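# Bend a rod into an arch in two sockets

## Task

Shape the rod into a standing arch so that each of its two ends sits in its own socket on the board.

## Robot and tools

Robot: two arms, left_arm and right_arm, each a six-joint arm with a two-finger parallel gripper and a wrist camera. Their mounts in the scene frame: left_arm near (-0.051, +0.360, +0.031) m, right_arm near (+0.020, -0.259, +0.019) m, both turned only slightly about z. A camera stand sits behind them. Loose objects may occasionally get a brief nudge from outside.

Frames. The scene frame has its origin at table height, halfway between the nominal bases; +z is up, +x points out over the table, and left_arm is on the +y side (arm names do not match image sides). Each arm reports its gripper position (metres) and quaternion (wxyz) in its own base frame. Fixed cameras and the table use the scene frame. Motion offsets are taken along the axes of that arm's current Hand target. On the gripper, +z runs along the fingers and the fingers close along y; the reported position is the point between the pads, roughly 1 cm short of the tips. Reported poses can be wrong by a few cm, worse at long reach.

The 14-number row, used by execute_actions and move: one flat list covering both arms, always 14 numbers each in [-1, 1]. First left_arm: dx, dy, dz, rx, ry, rz, opening; then right_arm in the same order. dx..rz are an offset (not a pose) from that arm's Hand target as it stood when the action or move began, in the Hand target's own axes; 1.0 equals 0.6 m for dx, dy, dz, and 180 degrees for the rotation vector rx, ry, rz. Sending the same offset twice moves twice. Six zeros re-request the current Hand target. Opening is absolute: +1 fully open (0.093 m), -1 closed. A 0 in opening is a real command, so repeat the present opening to leave a gripper alone.

execute_actions(actions, cameras): actions is a list of actions; each action is a table of up to 15 rows, each row one control step of 1/30 s; a short table repeats its last row to fill 15 steps. Every row counts from the start pose of that action, not from the previous row. Images come back only with an empty list or when cameras names them (["all"], names, or [] for none). An empty list also reports the scene number.

move(target, speed, blend, opening_speed, grip_force, blocking, cameras): drives each gripper in a straight line toward a target row (or a list of up to 15 rows, all offsets from the same starting Hand targets). speed is path top speed in m/s, 0.002 to 2.9, default 0.25 (rotation capped at twice that in rad/s); one value or one per target. blend, in m, rounds corners between listed targets; 0 stops at each. opening_speed (0.2 or more, per second on the -1..+1 scale) ramps finger commands. grip_force sets pad force in N, 10 to 50, per arm or one value; it persists, and low forces close slowly. blocking=false returns after about 0.5 s while the move continues. Paths do not avoid obstacles or the other arm; fast moves overshoot and strike harder; avoid paths near an arm's own base (go around). Result adds a move: line: done, off_target, moving, held or fault, plus limits (paced = pose clipped, held = steps withheld). done means at rest within 10 mm and 2 degrees; it says nothing about contact.

wait(seconds 0..10): lets time pass holding commands; a running move continues. stop: brakes a running move. zoom_image(camera, region [x0,y0,x1,y1] pixels, at most 504x504): enlarges the latest image of cam_head_left, cam_head_right, cam_low, cam_left_wrist or cam_right_wrist (each 896x504). read_manual: licence text only. finished_scene(scene): ends the scene; the arch must stay in place without the robot; call nothing else in the same reply.

Results: Hand target is the last commanded pose after clipping; the gripper often stops short of it, and the next command (even zeros) re-asks for it, so send the shortfall as an extra offset if needed. Check position and tilt after each move; friction and gravity sag the arm, and tiny moves may go sideways or not at all. Commanded orientation is clipped to 40 degrees from the measured one per step. grip_measured is the finger motor reading on the -1..+1 scale: pads meet at about -0.94, and each mm of object width adds about 0.0208; a per-gripper bias of up to +0.02 exists. To grip firmly command about 0.24 below the width reading; to release, command well above it. Joint positions end with the finger opening in m. Joint velocities within noise means the arm is still. Torques include gravity; joints 1-3 wrap at ±28 N m. An arm blocked by something keeps pushing until commanded back past its gripper.

Avoid: dropping the rod or releasing it while it moves, anything leaving the table, fast collisions, hard pushes, contact between the two arms or grippers (one gripper must never close on the other's fingers), strain on wrist camera cables, and holding loads or stretched poses long enough to overheat motors (MOTOR HOT at 75 °C, fault fold at 90 °C).

Each tool is called after "Request:" as name(argument=value, ...), one argument or row to a line, values as JSON.

## Session

Request:
execute_actions(
  actions=[],
)

Scene clock: 0.00 s.
left_arm: end_effector_position=(+0.3954, +0.0182, +0.1048) grip_measured=+1.000 end_effector_quat_wxyz=(+0.606, -0.041, +0.791, +0.080) | right_arm: end_effector_position=(+0.3956, +0.0029, +0.0939) grip_measured=+1.000 end_effector_quat_wxyz=(+0.565, +0.007, +0.825, +0.008)
Joint positions: left_arm=[-0.049 1.591 0.362 0.966 -0.223 0.02 0.093] | right_arm=[0.008 1.536 0.406 0.76 0.002 0.024 0.093]
Joint velocities: within noise
Joint torques (N m): no reading
Heat: left arm: 30 °C; right arm: 31 °C.
Hand target: left_arm +0.3974, +0.0181, +0.1102; +0.612, -0.042, +0.786, +0.079 | right_arm +0.3993, +0.0030, +0.1027; +0.576, +0.007, +0.817, +0.009
Tool commands: left_gripper/opening=+1.0 right_gripper/opening=+1.0

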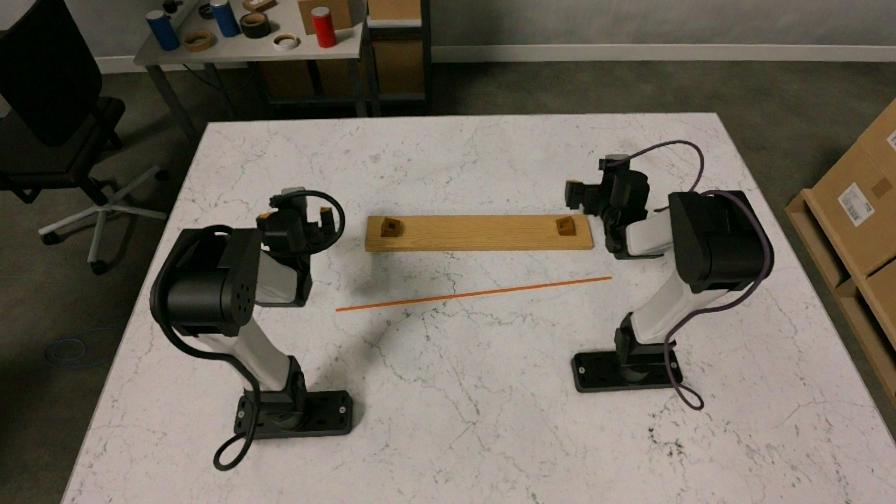

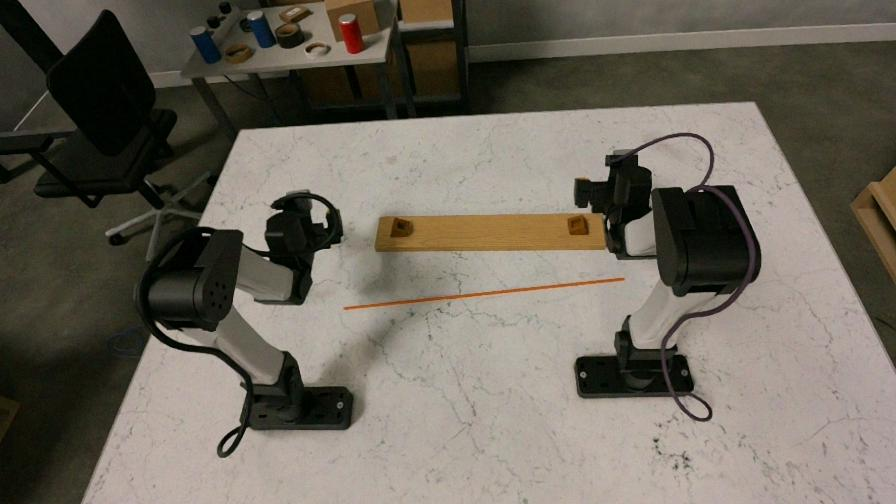

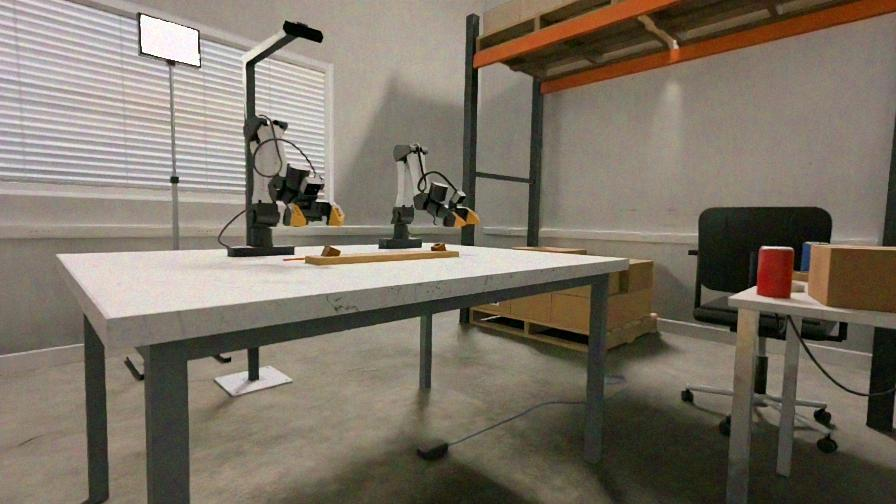

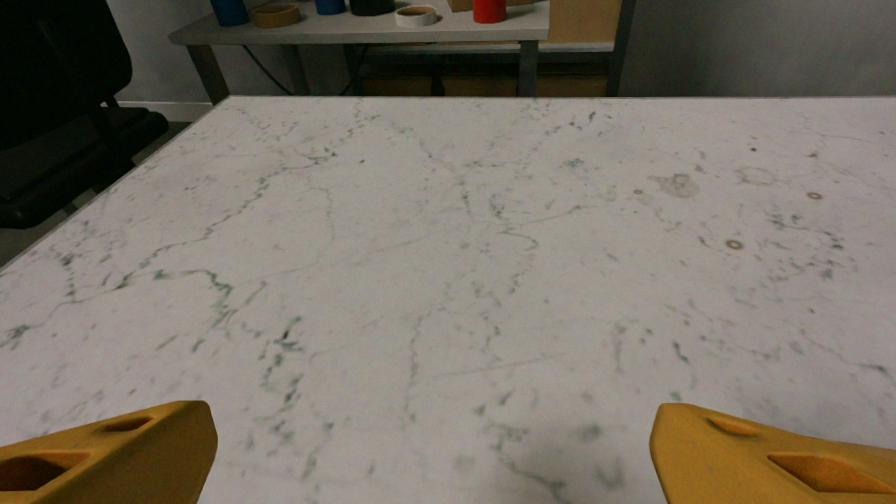

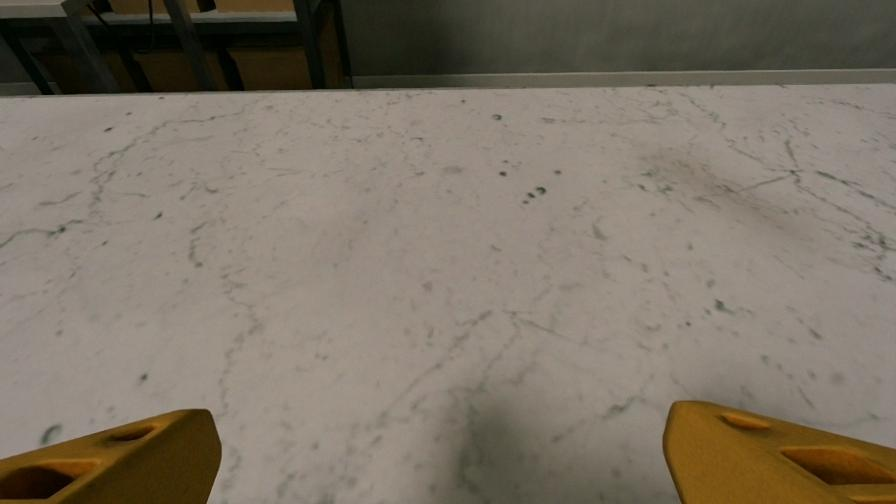

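Request:
move(
  target=[-0.017,-0.15,-0.327,0.372,0.287,0.445,1,0.003,0.082,-0.302,-0.299,0.309,-0.435,1],
  cameras=["all"],
)

Scene clock: 22.13 s.
left_arm: end_effector_position=(+0.2243, -0.1041, +0.1570) grip_measured=+1.000 end_effector_quat_wxyz=(+0.001, +0.701, +0.714, -0.004) | right_arm: end_effector_position=(+0.2239, +0.0492, +0.1571) grip_measured=+1.000 end_effector_quat_wxyz=(+0.003, +0.701, -0.713, -0.003)
Joint positions: left_arm=[-0.428 1.48 1.331 -1.422 0.009 1.124 0.093] | right_arm=[0.214 1.42 1.279 -1.438 -0.003 -1.339 0.093]
Joint torques (N m): left_arm=[-0.42 -3.25 7.3 0.12 -0.03 0.06] | right_arm=[0.72 -3.1 10.06 0.19 -0.14 -0.11]
Heat: left arm: 33 °C; right arm: 33 °C.
Hand target: left_arm +0.2272, -0.1053, +0.1604; +0.000, +0.707, +0.707, +0.000 | right_arm +0.2282, +0.0512, +0.1631; +0.001, +0.707, -0.707, +0.000
Off the commanded pose: left_arm 0.005 m, 1 deg | right_arm 0.008 m, 1 deg.
move: done

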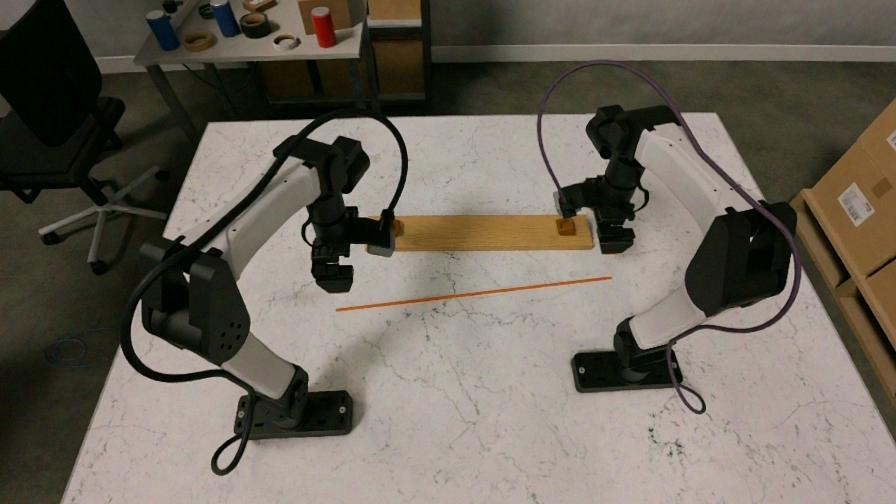

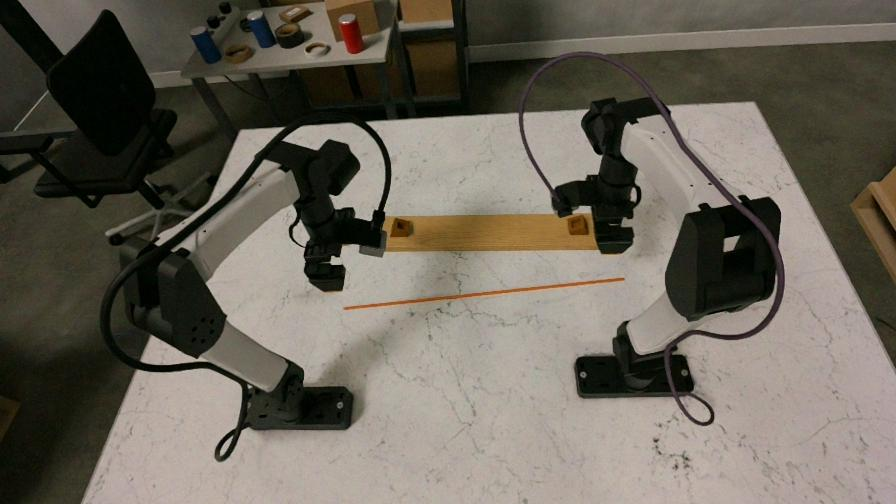

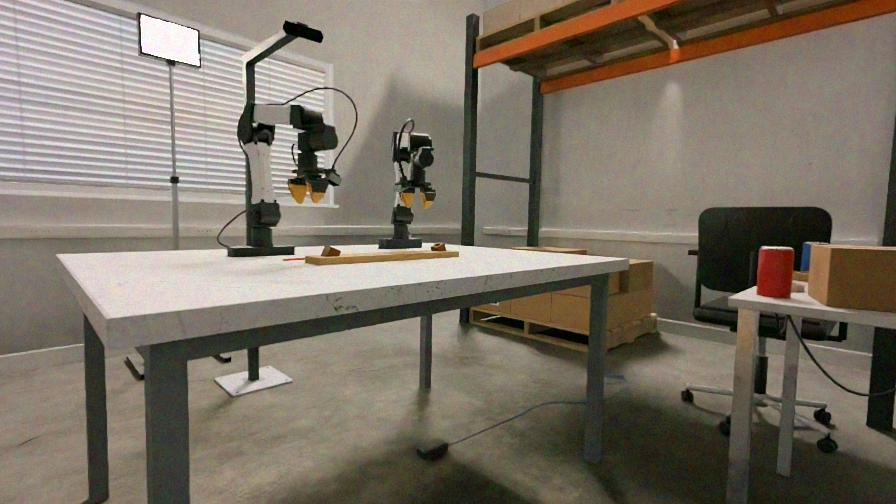

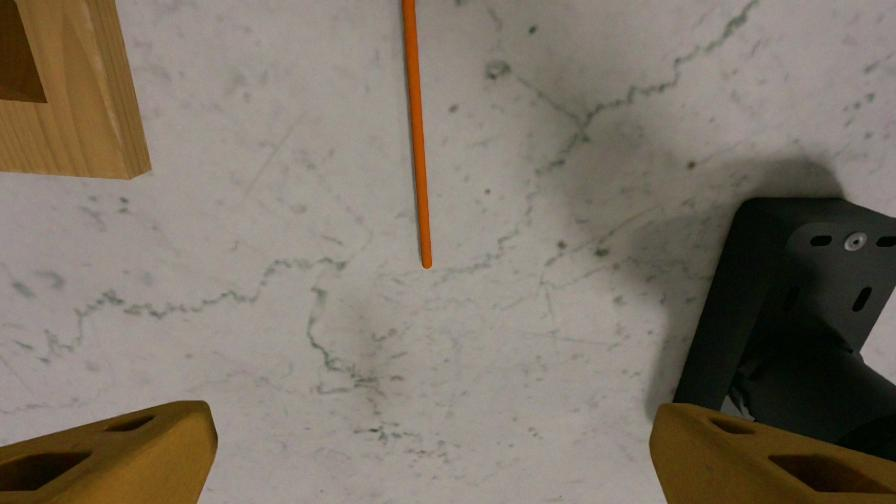

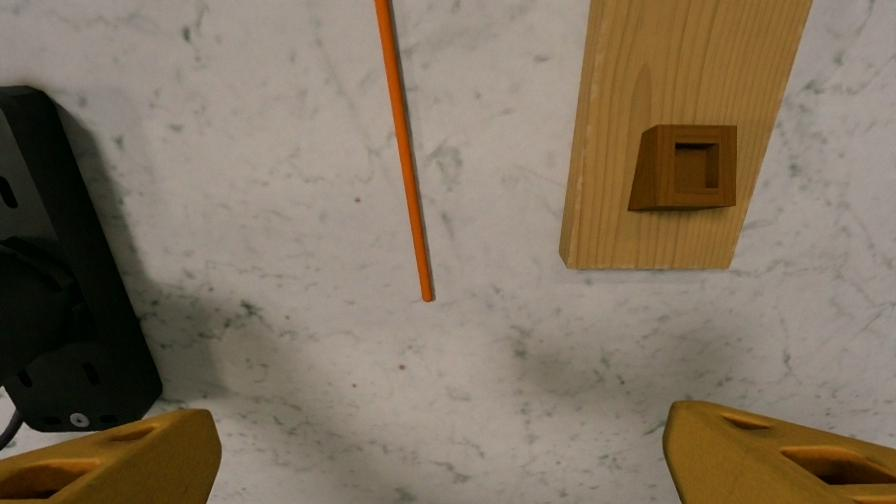

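Request:
move(
  target=[0,0.017,0.2,0,0.111,0,1,0,0.0,0.19,0,0.111,0,1],
  cameras=["all"],
)

Request:
zoom_image(
  camera="cam_head_left",
  region=[340, 190, 640, 330],
)

Request:
zoom_image(
  camera="cam_low",
  region=[270, 150, 510, 285],
)

Scene clock: 33.10 s.
left_arm: end_effector_position=(+0.2358, -0.1049, +0.0435) grip_measured=+1.000 end_effector_quat_wxyz=(-0.123, +0.697, +0.696, +0.116) | right_arm: end_effector_position=(+0.2269, +0.0500, +0.0530) grip_measured=+1.000 end_effector_quat_wxyz=(+0.123, +0.696, -0.697, +0.119)
Joint positions: left_arm=[-0.596 1.758 1.119 -1.134 -0.274 0.948 0.093] | right_arm=[0.438 1.603 0.986 -1.11 0.308 -1.107 0.093]
Joint torques (N m): left_arm=[-0.29 -4.79 4.3 -0.05 -0.28 -0.16] | right_arm=[0.62 -4.11 5.68 0.24 0.12 0.06]
Heat: left arm: 32 °C; right arm: 35 °C.
Hand target: left_arm +0.2373, -0.1053, +0.0403; -0.123, +0.696, +0.697, +0.122 | right_arm +0.2281, +0.0509, +0.0490; +0.123, +0.696, -0.696, +0.123
Off the commanded pose: left_arm 0.004 m, 1 deg | right_arm 0.004 m, 0 deg.
move: done

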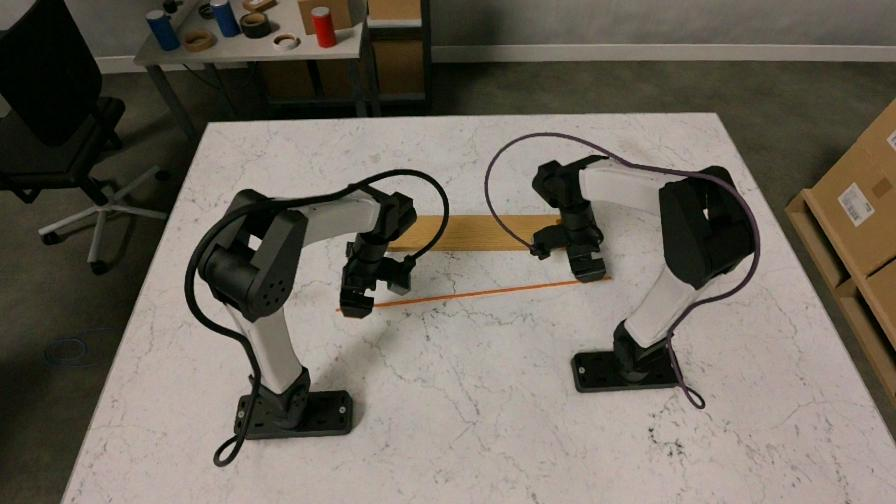

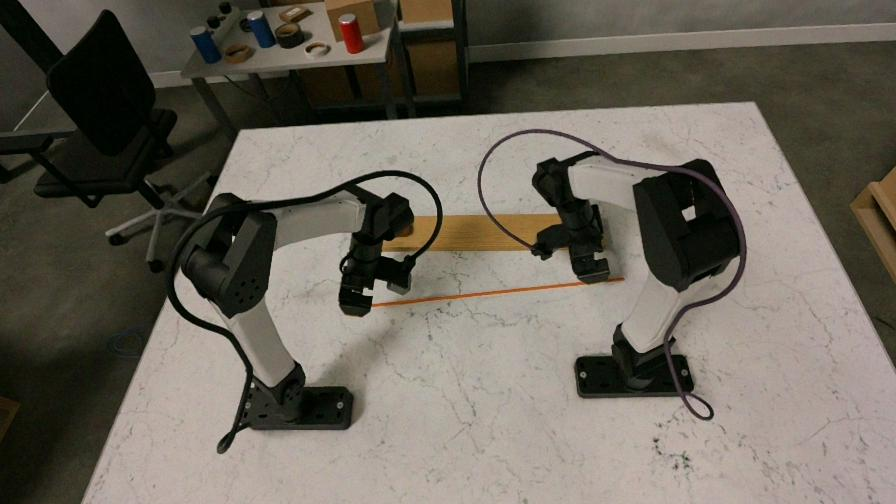

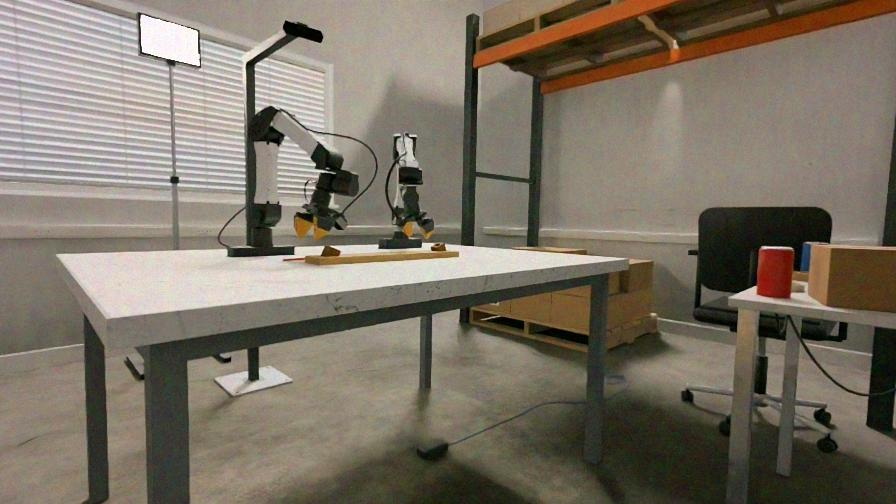

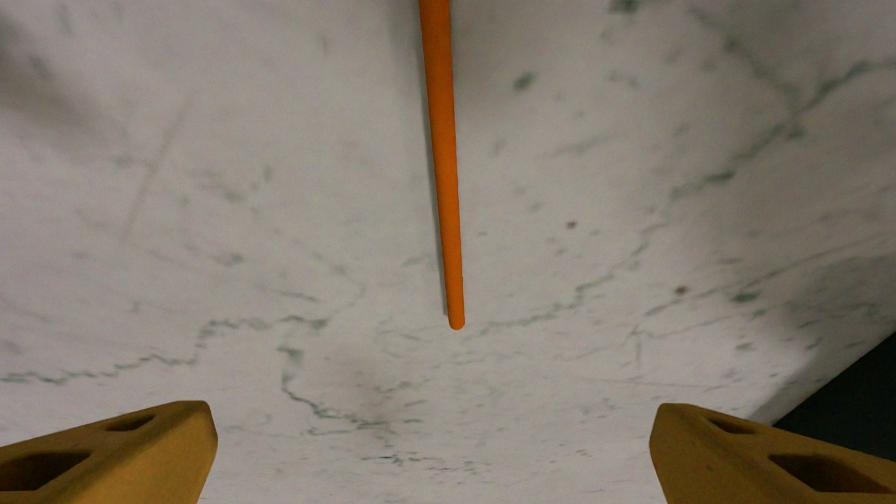

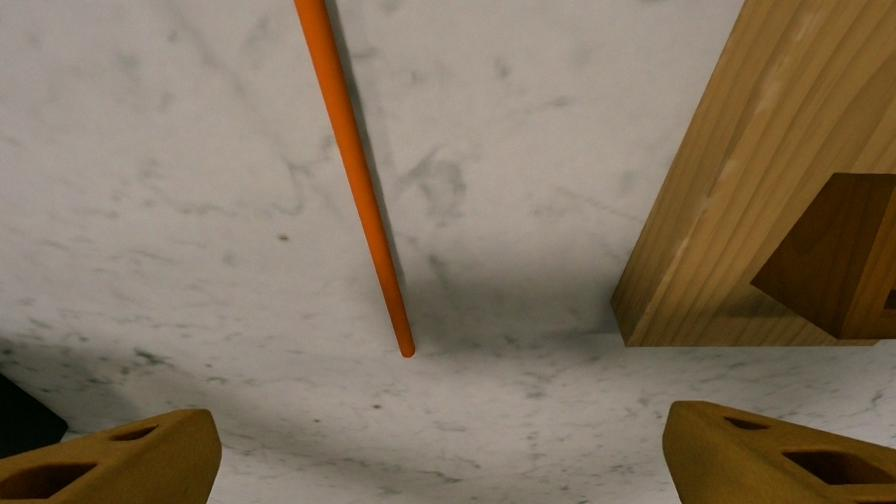

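Scaled by 1.680.

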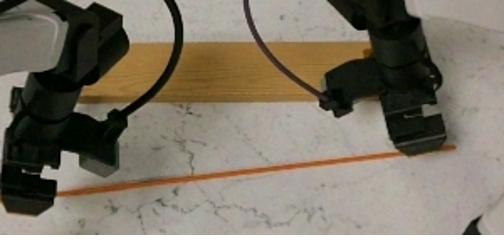

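Scaled by 2.100.

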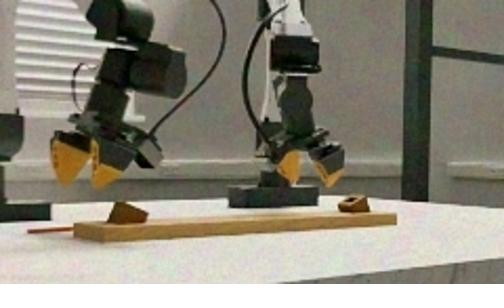

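Request:
move(
  target=[-0.024,-0.003,0.091,0.009,0,-0.026,1,0.004,0.032,0.097,0.009,0,-0.026,1],
  speed=0.12,
  cameras=["cam_left_wrist","cam_right_wrist","cam_head_left","cam_low"],
)

Request:
zoom_image(
  camera="cam_low",
  region=[270, 180, 490, 280],
)

Scene clock: 42.23 s.
left_arm: end_effector_position=(+0.2353, -0.1014, -0.0112) grip_measured=+1.000 end_effector_quat_wxyz=(-0.126, +0.670, +0.722, +0.119) | right_arm: end_effector_position=(+0.2073, +0.0309, -0.0034) grip_measured=+1.000 end_effector_quat_wxyz=(+0.122, +0.726, -0.665, +0.124)
Joint positions: left_arm=[-0.586 1.869 1.009 -0.928 -0.275 0.881 0.093] | right_arm=[0.409 1.603 0.73 -0.824 0.327 -1.228 0.093]
Joint torques (N m): left_arm=[0.84 -4.82 3.47 -0.07 -0.08 -0.17] | right_arm=[-0.61 -4.7 4.77 0.27 0.1 -0.1]
Heat: left arm: 33 °C; right arm: 35 °C.
Hand target: left_arm +0.2354, -0.1003, -0.0159; -0.128, +0.665, +0.726, +0.117 | right_arm +0.2088, +0.0286, -0.0048; +0.119, +0.726, -0.666, +0.128
Off the commanded pose: left_arm 0.005 m, 1 deg | right_arm 0.003 m, 1 deg.
move: done
Images, in order (width x height): cam_head_left 896x504, cam_low 896x504, cam_left_wrist 896x504, cam_right_wrist 896x504.

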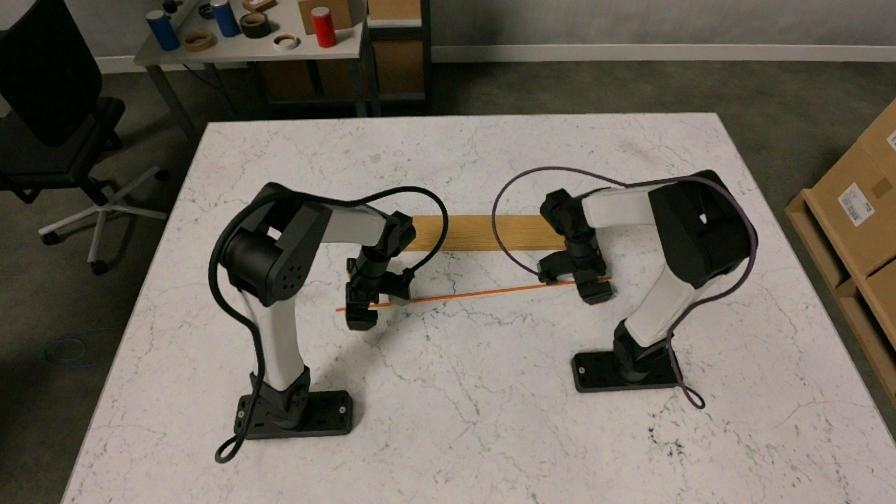

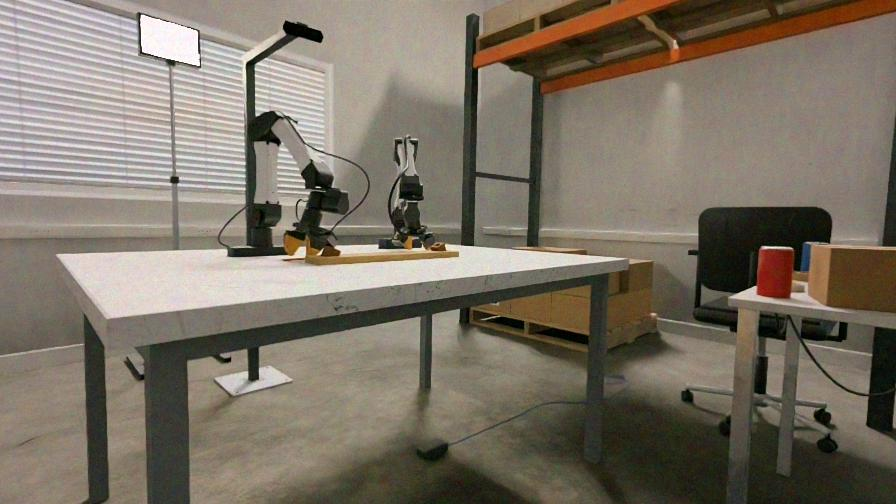

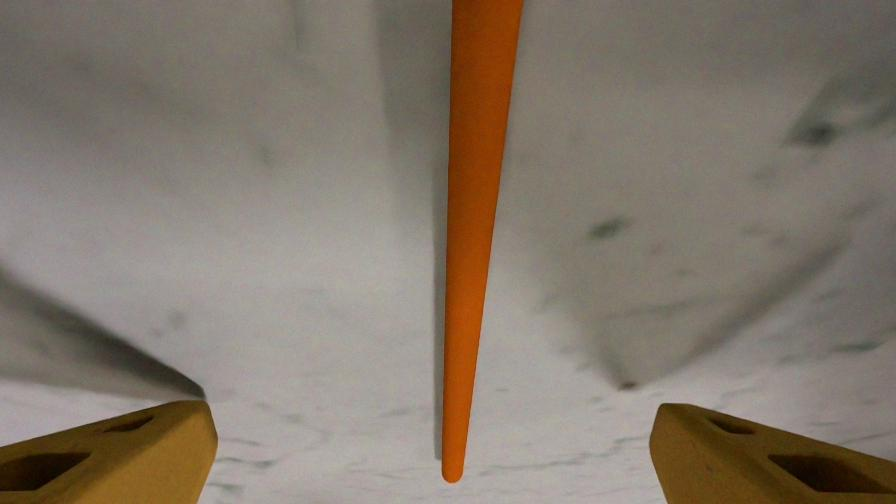

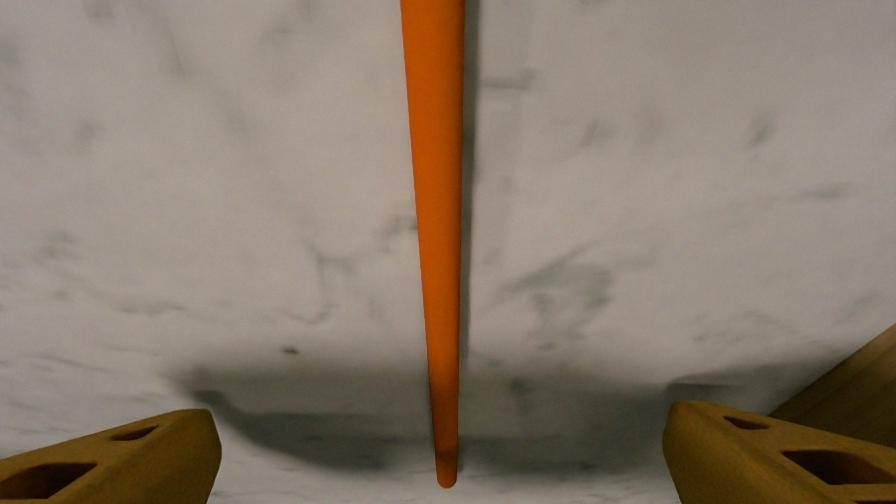

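Scaled by 2.291.

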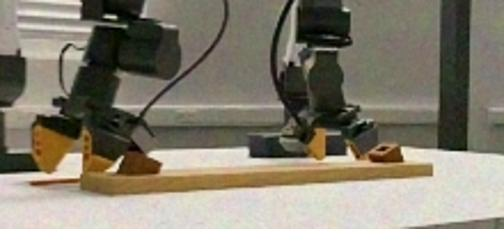

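Request:
move(
  target=[
    [-0.0035,0,0.0095,0,0,0,1,-0.0025,0,0.0075,0,0,0,1],
    [-0.0035,0,0.0095,0,0,0,-1,-0.0025,0,0.0075,0,0,0,-1],
  ],
  speed=0.05,
  opening_speed=1.5,
  cameras=["cam_left_wrist","cam_right_wrist"],
)

Scene clock: 46.53 s.
left_arm: end_effector_position=(+0.2406, -0.1038, -0.0148) grip_measured=-0.953 end_effector_quat_wxyz=(-0.115, +0.668, +0.725, +0.123) | right_arm: end_effector_position=(+0.2096, +0.0304, -0.0053) grip_measured=-0.984 end_effector_quat_wxyz=(+0.117, +0.726, -0.665, +0.131)
Joint positions: left_arm=[-0.585 1.876 1.006 -0.894 -0.278 0.878 0] | right_arm=[0.409 1.603 0.72 -0.8 0.335 -1.231 0]
Joint torques (N m): left_arm=[0.77 -4.4 3.03 -0.12 -0.07 -0.11] | right_arm=[-0.72 -3.74 4.72 0.3 0 -0.11]
Heat: left arm: 33 °C; right arm: 35 °C.
Hand target: left_arm +0.2354, -0.1002, -0.0220; -0.128, +0.665, +0.726, +0.117 | right_arm +0.2089, +0.0286, -0.0095; +0.118, +0.726, -0.666, +0.128
Off the commanded pose: left_arm 0.010 m, 2 deg | right_arm 0.005 m, 0 deg.
move: done
Images, in order (width x height): cam_left_wrist 896x504, cam_right_wrist 896x504.

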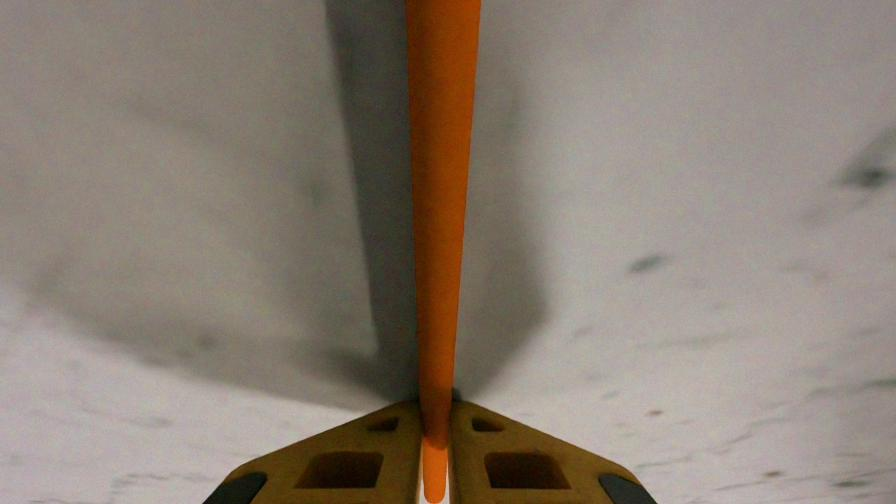

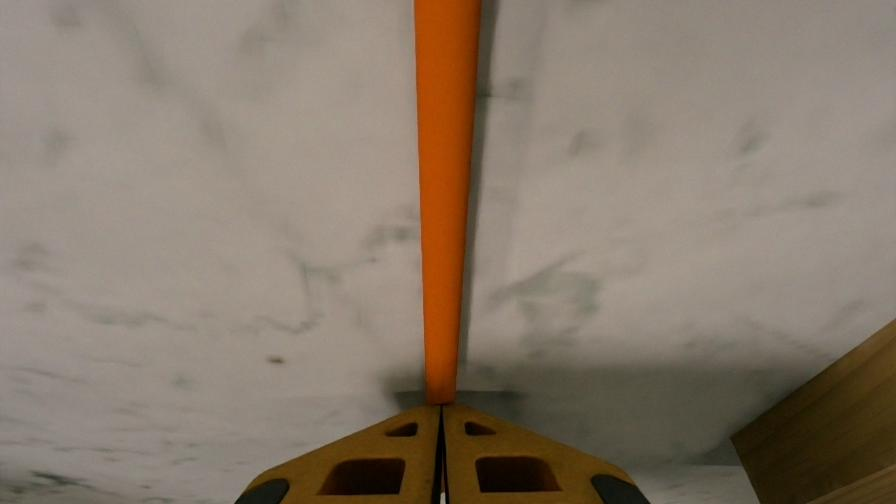

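Request:
move(
  target=[
    [0,0,0,0,0,0,-1,0,0,0,0,0,0,0],
    [0,0,0,0,0,0,-1,-0.0045,0,0.0125,0,0,0,0],
    [0,0,0,0,0,0,-1,-0.0045,0,0.0125,0,0,0,-1],
  ],
  speed=0.05,
  opening_speed=1.5,
  cameras=["cam_left_wrist","cam_right_wrist"],
)

Scene clock: 50.67 s.
left_arm: end_effector_position=(+0.2405, -0.1040, -0.0149) grip_measured=-0.961 end_effector_quat_wxyz=(-0.115, +0.668, +0.725, +0.122) | right_arm: end_effector_position=(+0.2111, +0.0297, -0.0059) grip_measured=-0.984 end_effector_quat_wxyz=(+0.117, +0.726, -0.664, +0.135)
Joint positions: left_arm=[-0.585 1.876 1.006 -0.894 -0.277 0.878 0] | right_arm=[0.409 1.605 0.718 -0.791 0.343 -1.233 0]
Joint torques (N m): left_arm=[0.65 -4.51 3.08 -0.11 -0.11 -0.12] | right_arm=[-0.66 -2.25 3.47 0.57 -0.08 -0.07]
Heat: left arm: 33 °C; right arm: 34 °C.
Hand target: left_arm +0.2355, -0.1003, -0.0220; -0.128, +0.665, +0.726, +0.117 | right_arm +0.2089, +0.0285, -0.0174; +0.118, +0.726, -0.666, +0.128
Off the commanded pose: left_arm 0.010 m, 2 deg | right_arm 0.012 m, 1 deg.
move: off_target (right_arm); target 3's new opening was sent with right_arm's hand 0.012 m and 1 deg from that target
Images, in order (width x height): cam_left_wrist 896x504, cam_right_wrist 896x504.

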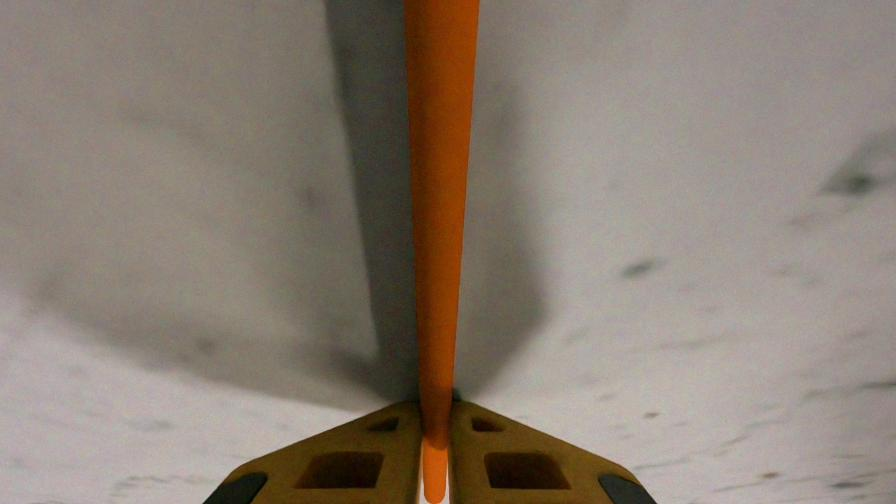

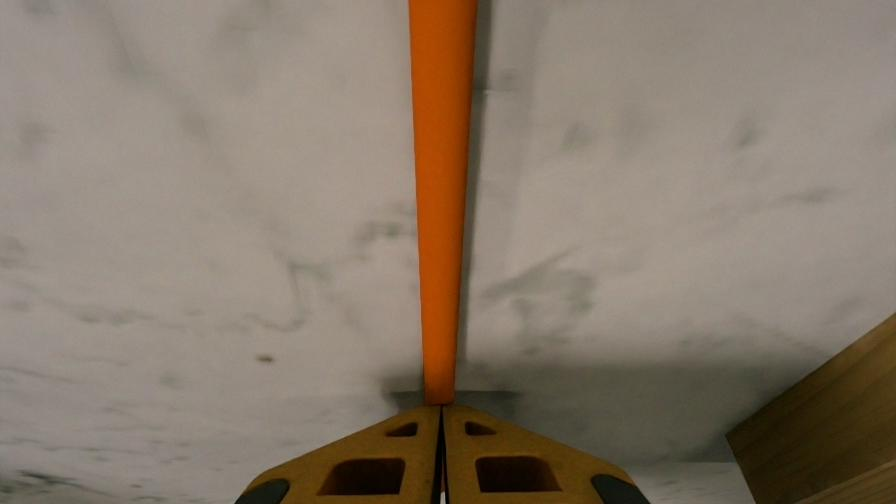

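Request:
move(
  target=[0,0,0,0,0,0,-1,0,0,0,0,0,0,0.3],
  cameras=["cam_right_wrist","cam_low"],
)

Request:
zoom_image(
  camera="cam_low",
  region=[270, 200, 390, 270],
)

Scene clock: 52.73 s.
left_arm: end_effector_position=(+0.2404, -0.1042, -0.0150) grip_measured=-0.961 end_effector_quat_wxyz=(-0.114, +0.668, +0.725, +0.121) | right_arm: end_effector_position=(+0.2203, +0.0309, -0.0053) grip_measured=+0.298 end_effector_quat_wxyz=(+0.104, +0.724, -0.665, +0.150)
Joint positions: left_arm=[-0.585 1.876 1.006 -0.894 -0.276 0.878 0] | right_arm=[0.409 1.606 0.721 -0.757 0.36 -1.234 0.059]
Joint torques (N m): left_arm=[0.7 -4.38 2.95 -0.09 -0.08 -0.12] | right_arm=[-0.72 -2.39 3.36 0.3 -0.26 -0.04]
Heat: left arm: 33 °C; right arm: 34 °C.
Hand target: left_arm +0.2355, -0.1002, -0.0220; -0.128, +0.665, +0.726, +0.117 | right_arm +0.2089, +0.0285, -0.0175; +0.118, +0.726, -0.666, +0.128
Off the commanded pose: left_arm 0.009 m, 2 deg | right_arm 0.017 m, 3 deg.
move: off_target (right_arm)
Images, in order (width x height): cam_low 896x504, cam_right_wrist 896x504.

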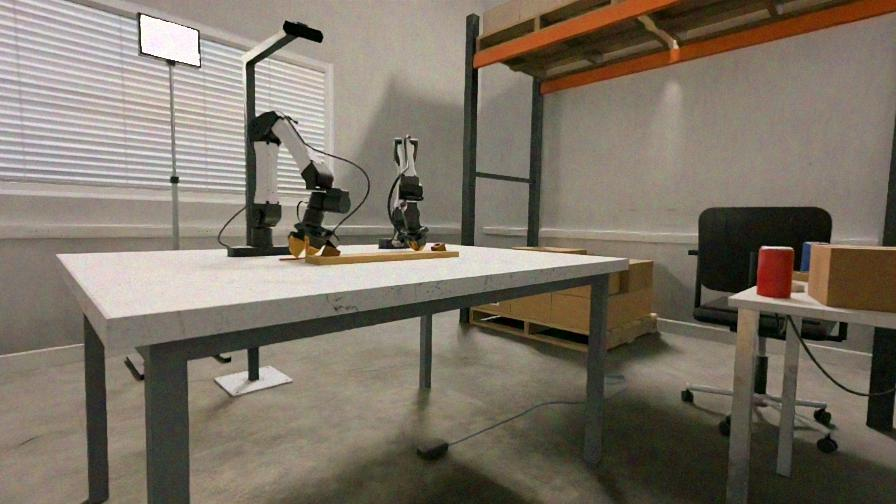

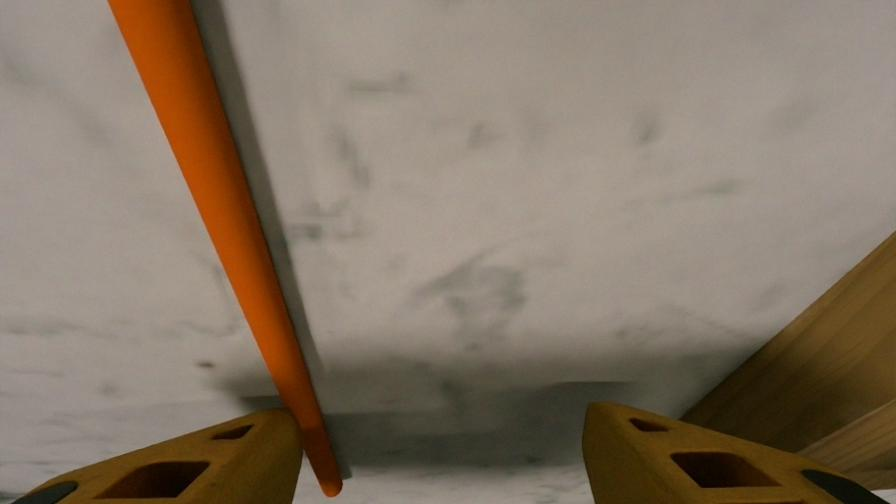

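Scaled by 4.200.

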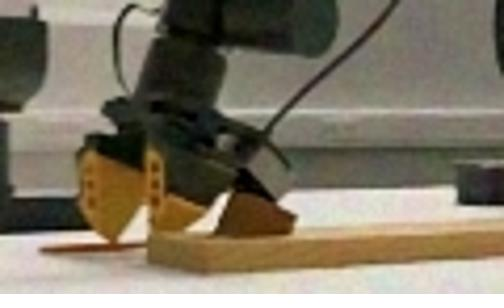

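Request:
move(
  target=[
    [0,0,0,0,0,0,-1,0.0115,0,-0.031,0,0,0,0.8],
    [0,0,0,0,0,0,-1,0.0043,0,-0.0117,0,0,0,0.8],
  ],
  speed=0.06,
  cameras=["cam_right_wrist"],
)

Scene clock: 61.87 s.
left_arm: end_effector_position=(+0.2404, -0.1045, -0.0151) grip_measured=-0.961 end_effector_quat_wxyz=(-0.114, +0.668, +0.725, +0.121) | right_arm: end_effector_position=(+0.2101, +0.0290, -0.0052) grip_measured=+0.798 end_effector_quat_wxyz=(+0.119, +0.727, -0.663, +0.135)
Joint positions: left_arm=[-0.585 1.876 1.006 -0.893 -0.274 0.877 0] | right_arm=[0.409 1.604 0.719 -0.799 0.345 -1.235 0.084]
Joint torques (N m): left_arm=[0.69 -4.4 3.02 -0.12 -0.13 -0.11] | right_arm=[-0.72 -3.67 4.7 0.33 -0.11 -0.06]
Heat: left arm: 33 °C; right arm: 33 °C.
Hand target: left_arm +0.2354, -0.1002, -0.0220; -0.128, +0.665, +0.726, +0.117 | right_arm +0.2089, +0.0284, -0.0100; +0.119, +0.726, -0.666, +0.128
Off the commanded pose: left_arm 0.009 m, 2 deg | right_arm 0.005 m, 1 deg.
move: done
Images, in order (width x height): cam_right_wrist 896x504.

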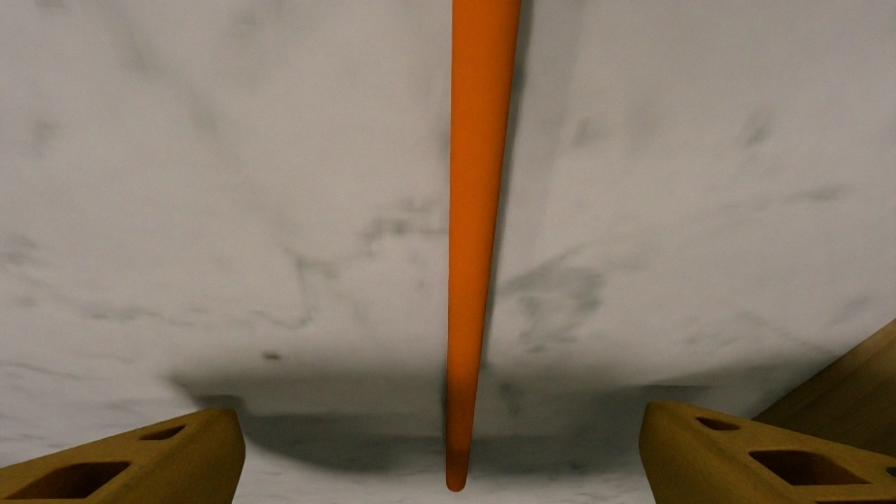

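Request:
move(
  target=[
    [0,0,0,0,0,0,-1,0.0058,0,-0.0157,0,-0.083,0,0.8],
    [0,0,0,0,0,0,-1,-0.004,0,0.011,0,-0.083,0,0.8],
  ],
  speed=0.06,
  cameras=["cam_right_wrist"],
)

Scene clock: 69.07 s.
left_arm: end_effector_position=(+0.2404, -0.1045, -0.0151) grip_measured=-0.961 end_effector_quat_wxyz=(-0.114, +0.668, +0.725, +0.121) | right_arm: end_effector_position=(+0.2055, +0.0268, -0.0114) grip_measured=+0.798 end_effector_quat_wxyz=(+0.042, +0.736, -0.675, +0.035)
Joint positions: left_arm=[-0.585 1.876 1.006 -0.893 -0.274 0.877 0] | right_arm=[0.214 1.527 0.664 -0.735 0.105 -1.44 0.084]
Joint torques (N m): left_arm=[0.75 -4.46 2.99 -0.11 -0.12 -0.12] | right_arm=[-0.58 -2.99 4.82 0.67 -0.3 -0.12]
Heat: left arm: 33 °C; right arm: 33 °C.
Hand target: left_arm +0.2354, -0.1002, -0.0220; -0.128, +0.665, +0.726, +0.117 | right_arm +0.2088, +0.0284, -0.0171; +0.031, +0.736, -0.675, +0.032
Off the commanded pose: left_arm 0.010 m, 2 deg | right_arm 0.007 m, 1 deg.
move: done
Images, in order (width x height): cam_right_wrist 896x504.

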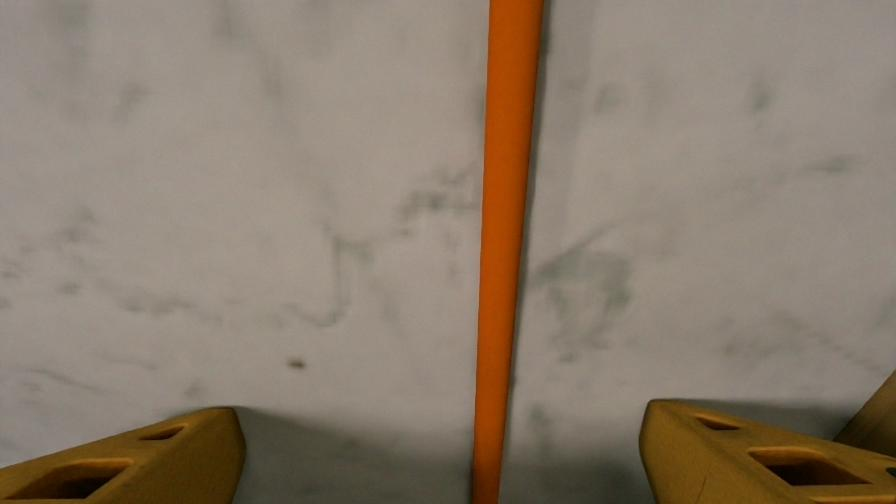

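Request:
move(
  target=[0,0,0,0,0,0,-1,0,0,0,0,0,0,-1],
  opening_speed=1.5,
  cameras=["cam_right_wrist"],
)

Scene clock: 71.43 s.
left_arm: end_effector_position=(+0.2404, -0.1045, -0.0151) grip_measured=-0.961 end_effector_quat_wxyz=(-0.114, +0.668, +0.725, +0.121) | right_arm: end_effector_position=(+0.2071, +0.0271, -0.0115) grip_measured=-0.959 end_effector_quat_wxyz=(+0.039, +0.736, -0.675, +0.037)
Joint positions: left_arm=[-0.585 1.876 1.006 -0.893 -0.274 0.877 0] | right_arm=[0.214 1.527 0.664 -0.728 0.105 -1.442 0]
Joint torques (N m): left_arm=[0.69 -4.38 3.07 -0.11 -0.11 -0.11] | right_arm=[-0.55 -2.92 4.81 0.62 -0.3 -0.08]
Heat: left arm: 33 °C; right arm: 33 °C.
Hand target: left_arm +0.2354, -0.1002, -0.0220; -0.128, +0.665, +0.726, +0.117 | right_arm +0.2088, +0.0284, -0.0171; +0.031, +0.736, -0.675, +0.032
Off the commanded pose: left_arm 0.010 m, 2 deg | right_arm 0.006 m, 1 deg.
move: done
Images, in order (width x height): cam_right_wrist 896x504.

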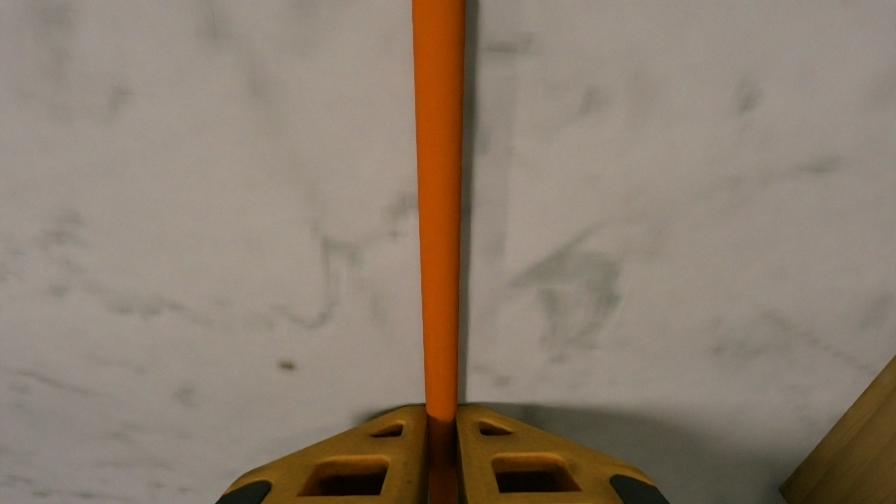

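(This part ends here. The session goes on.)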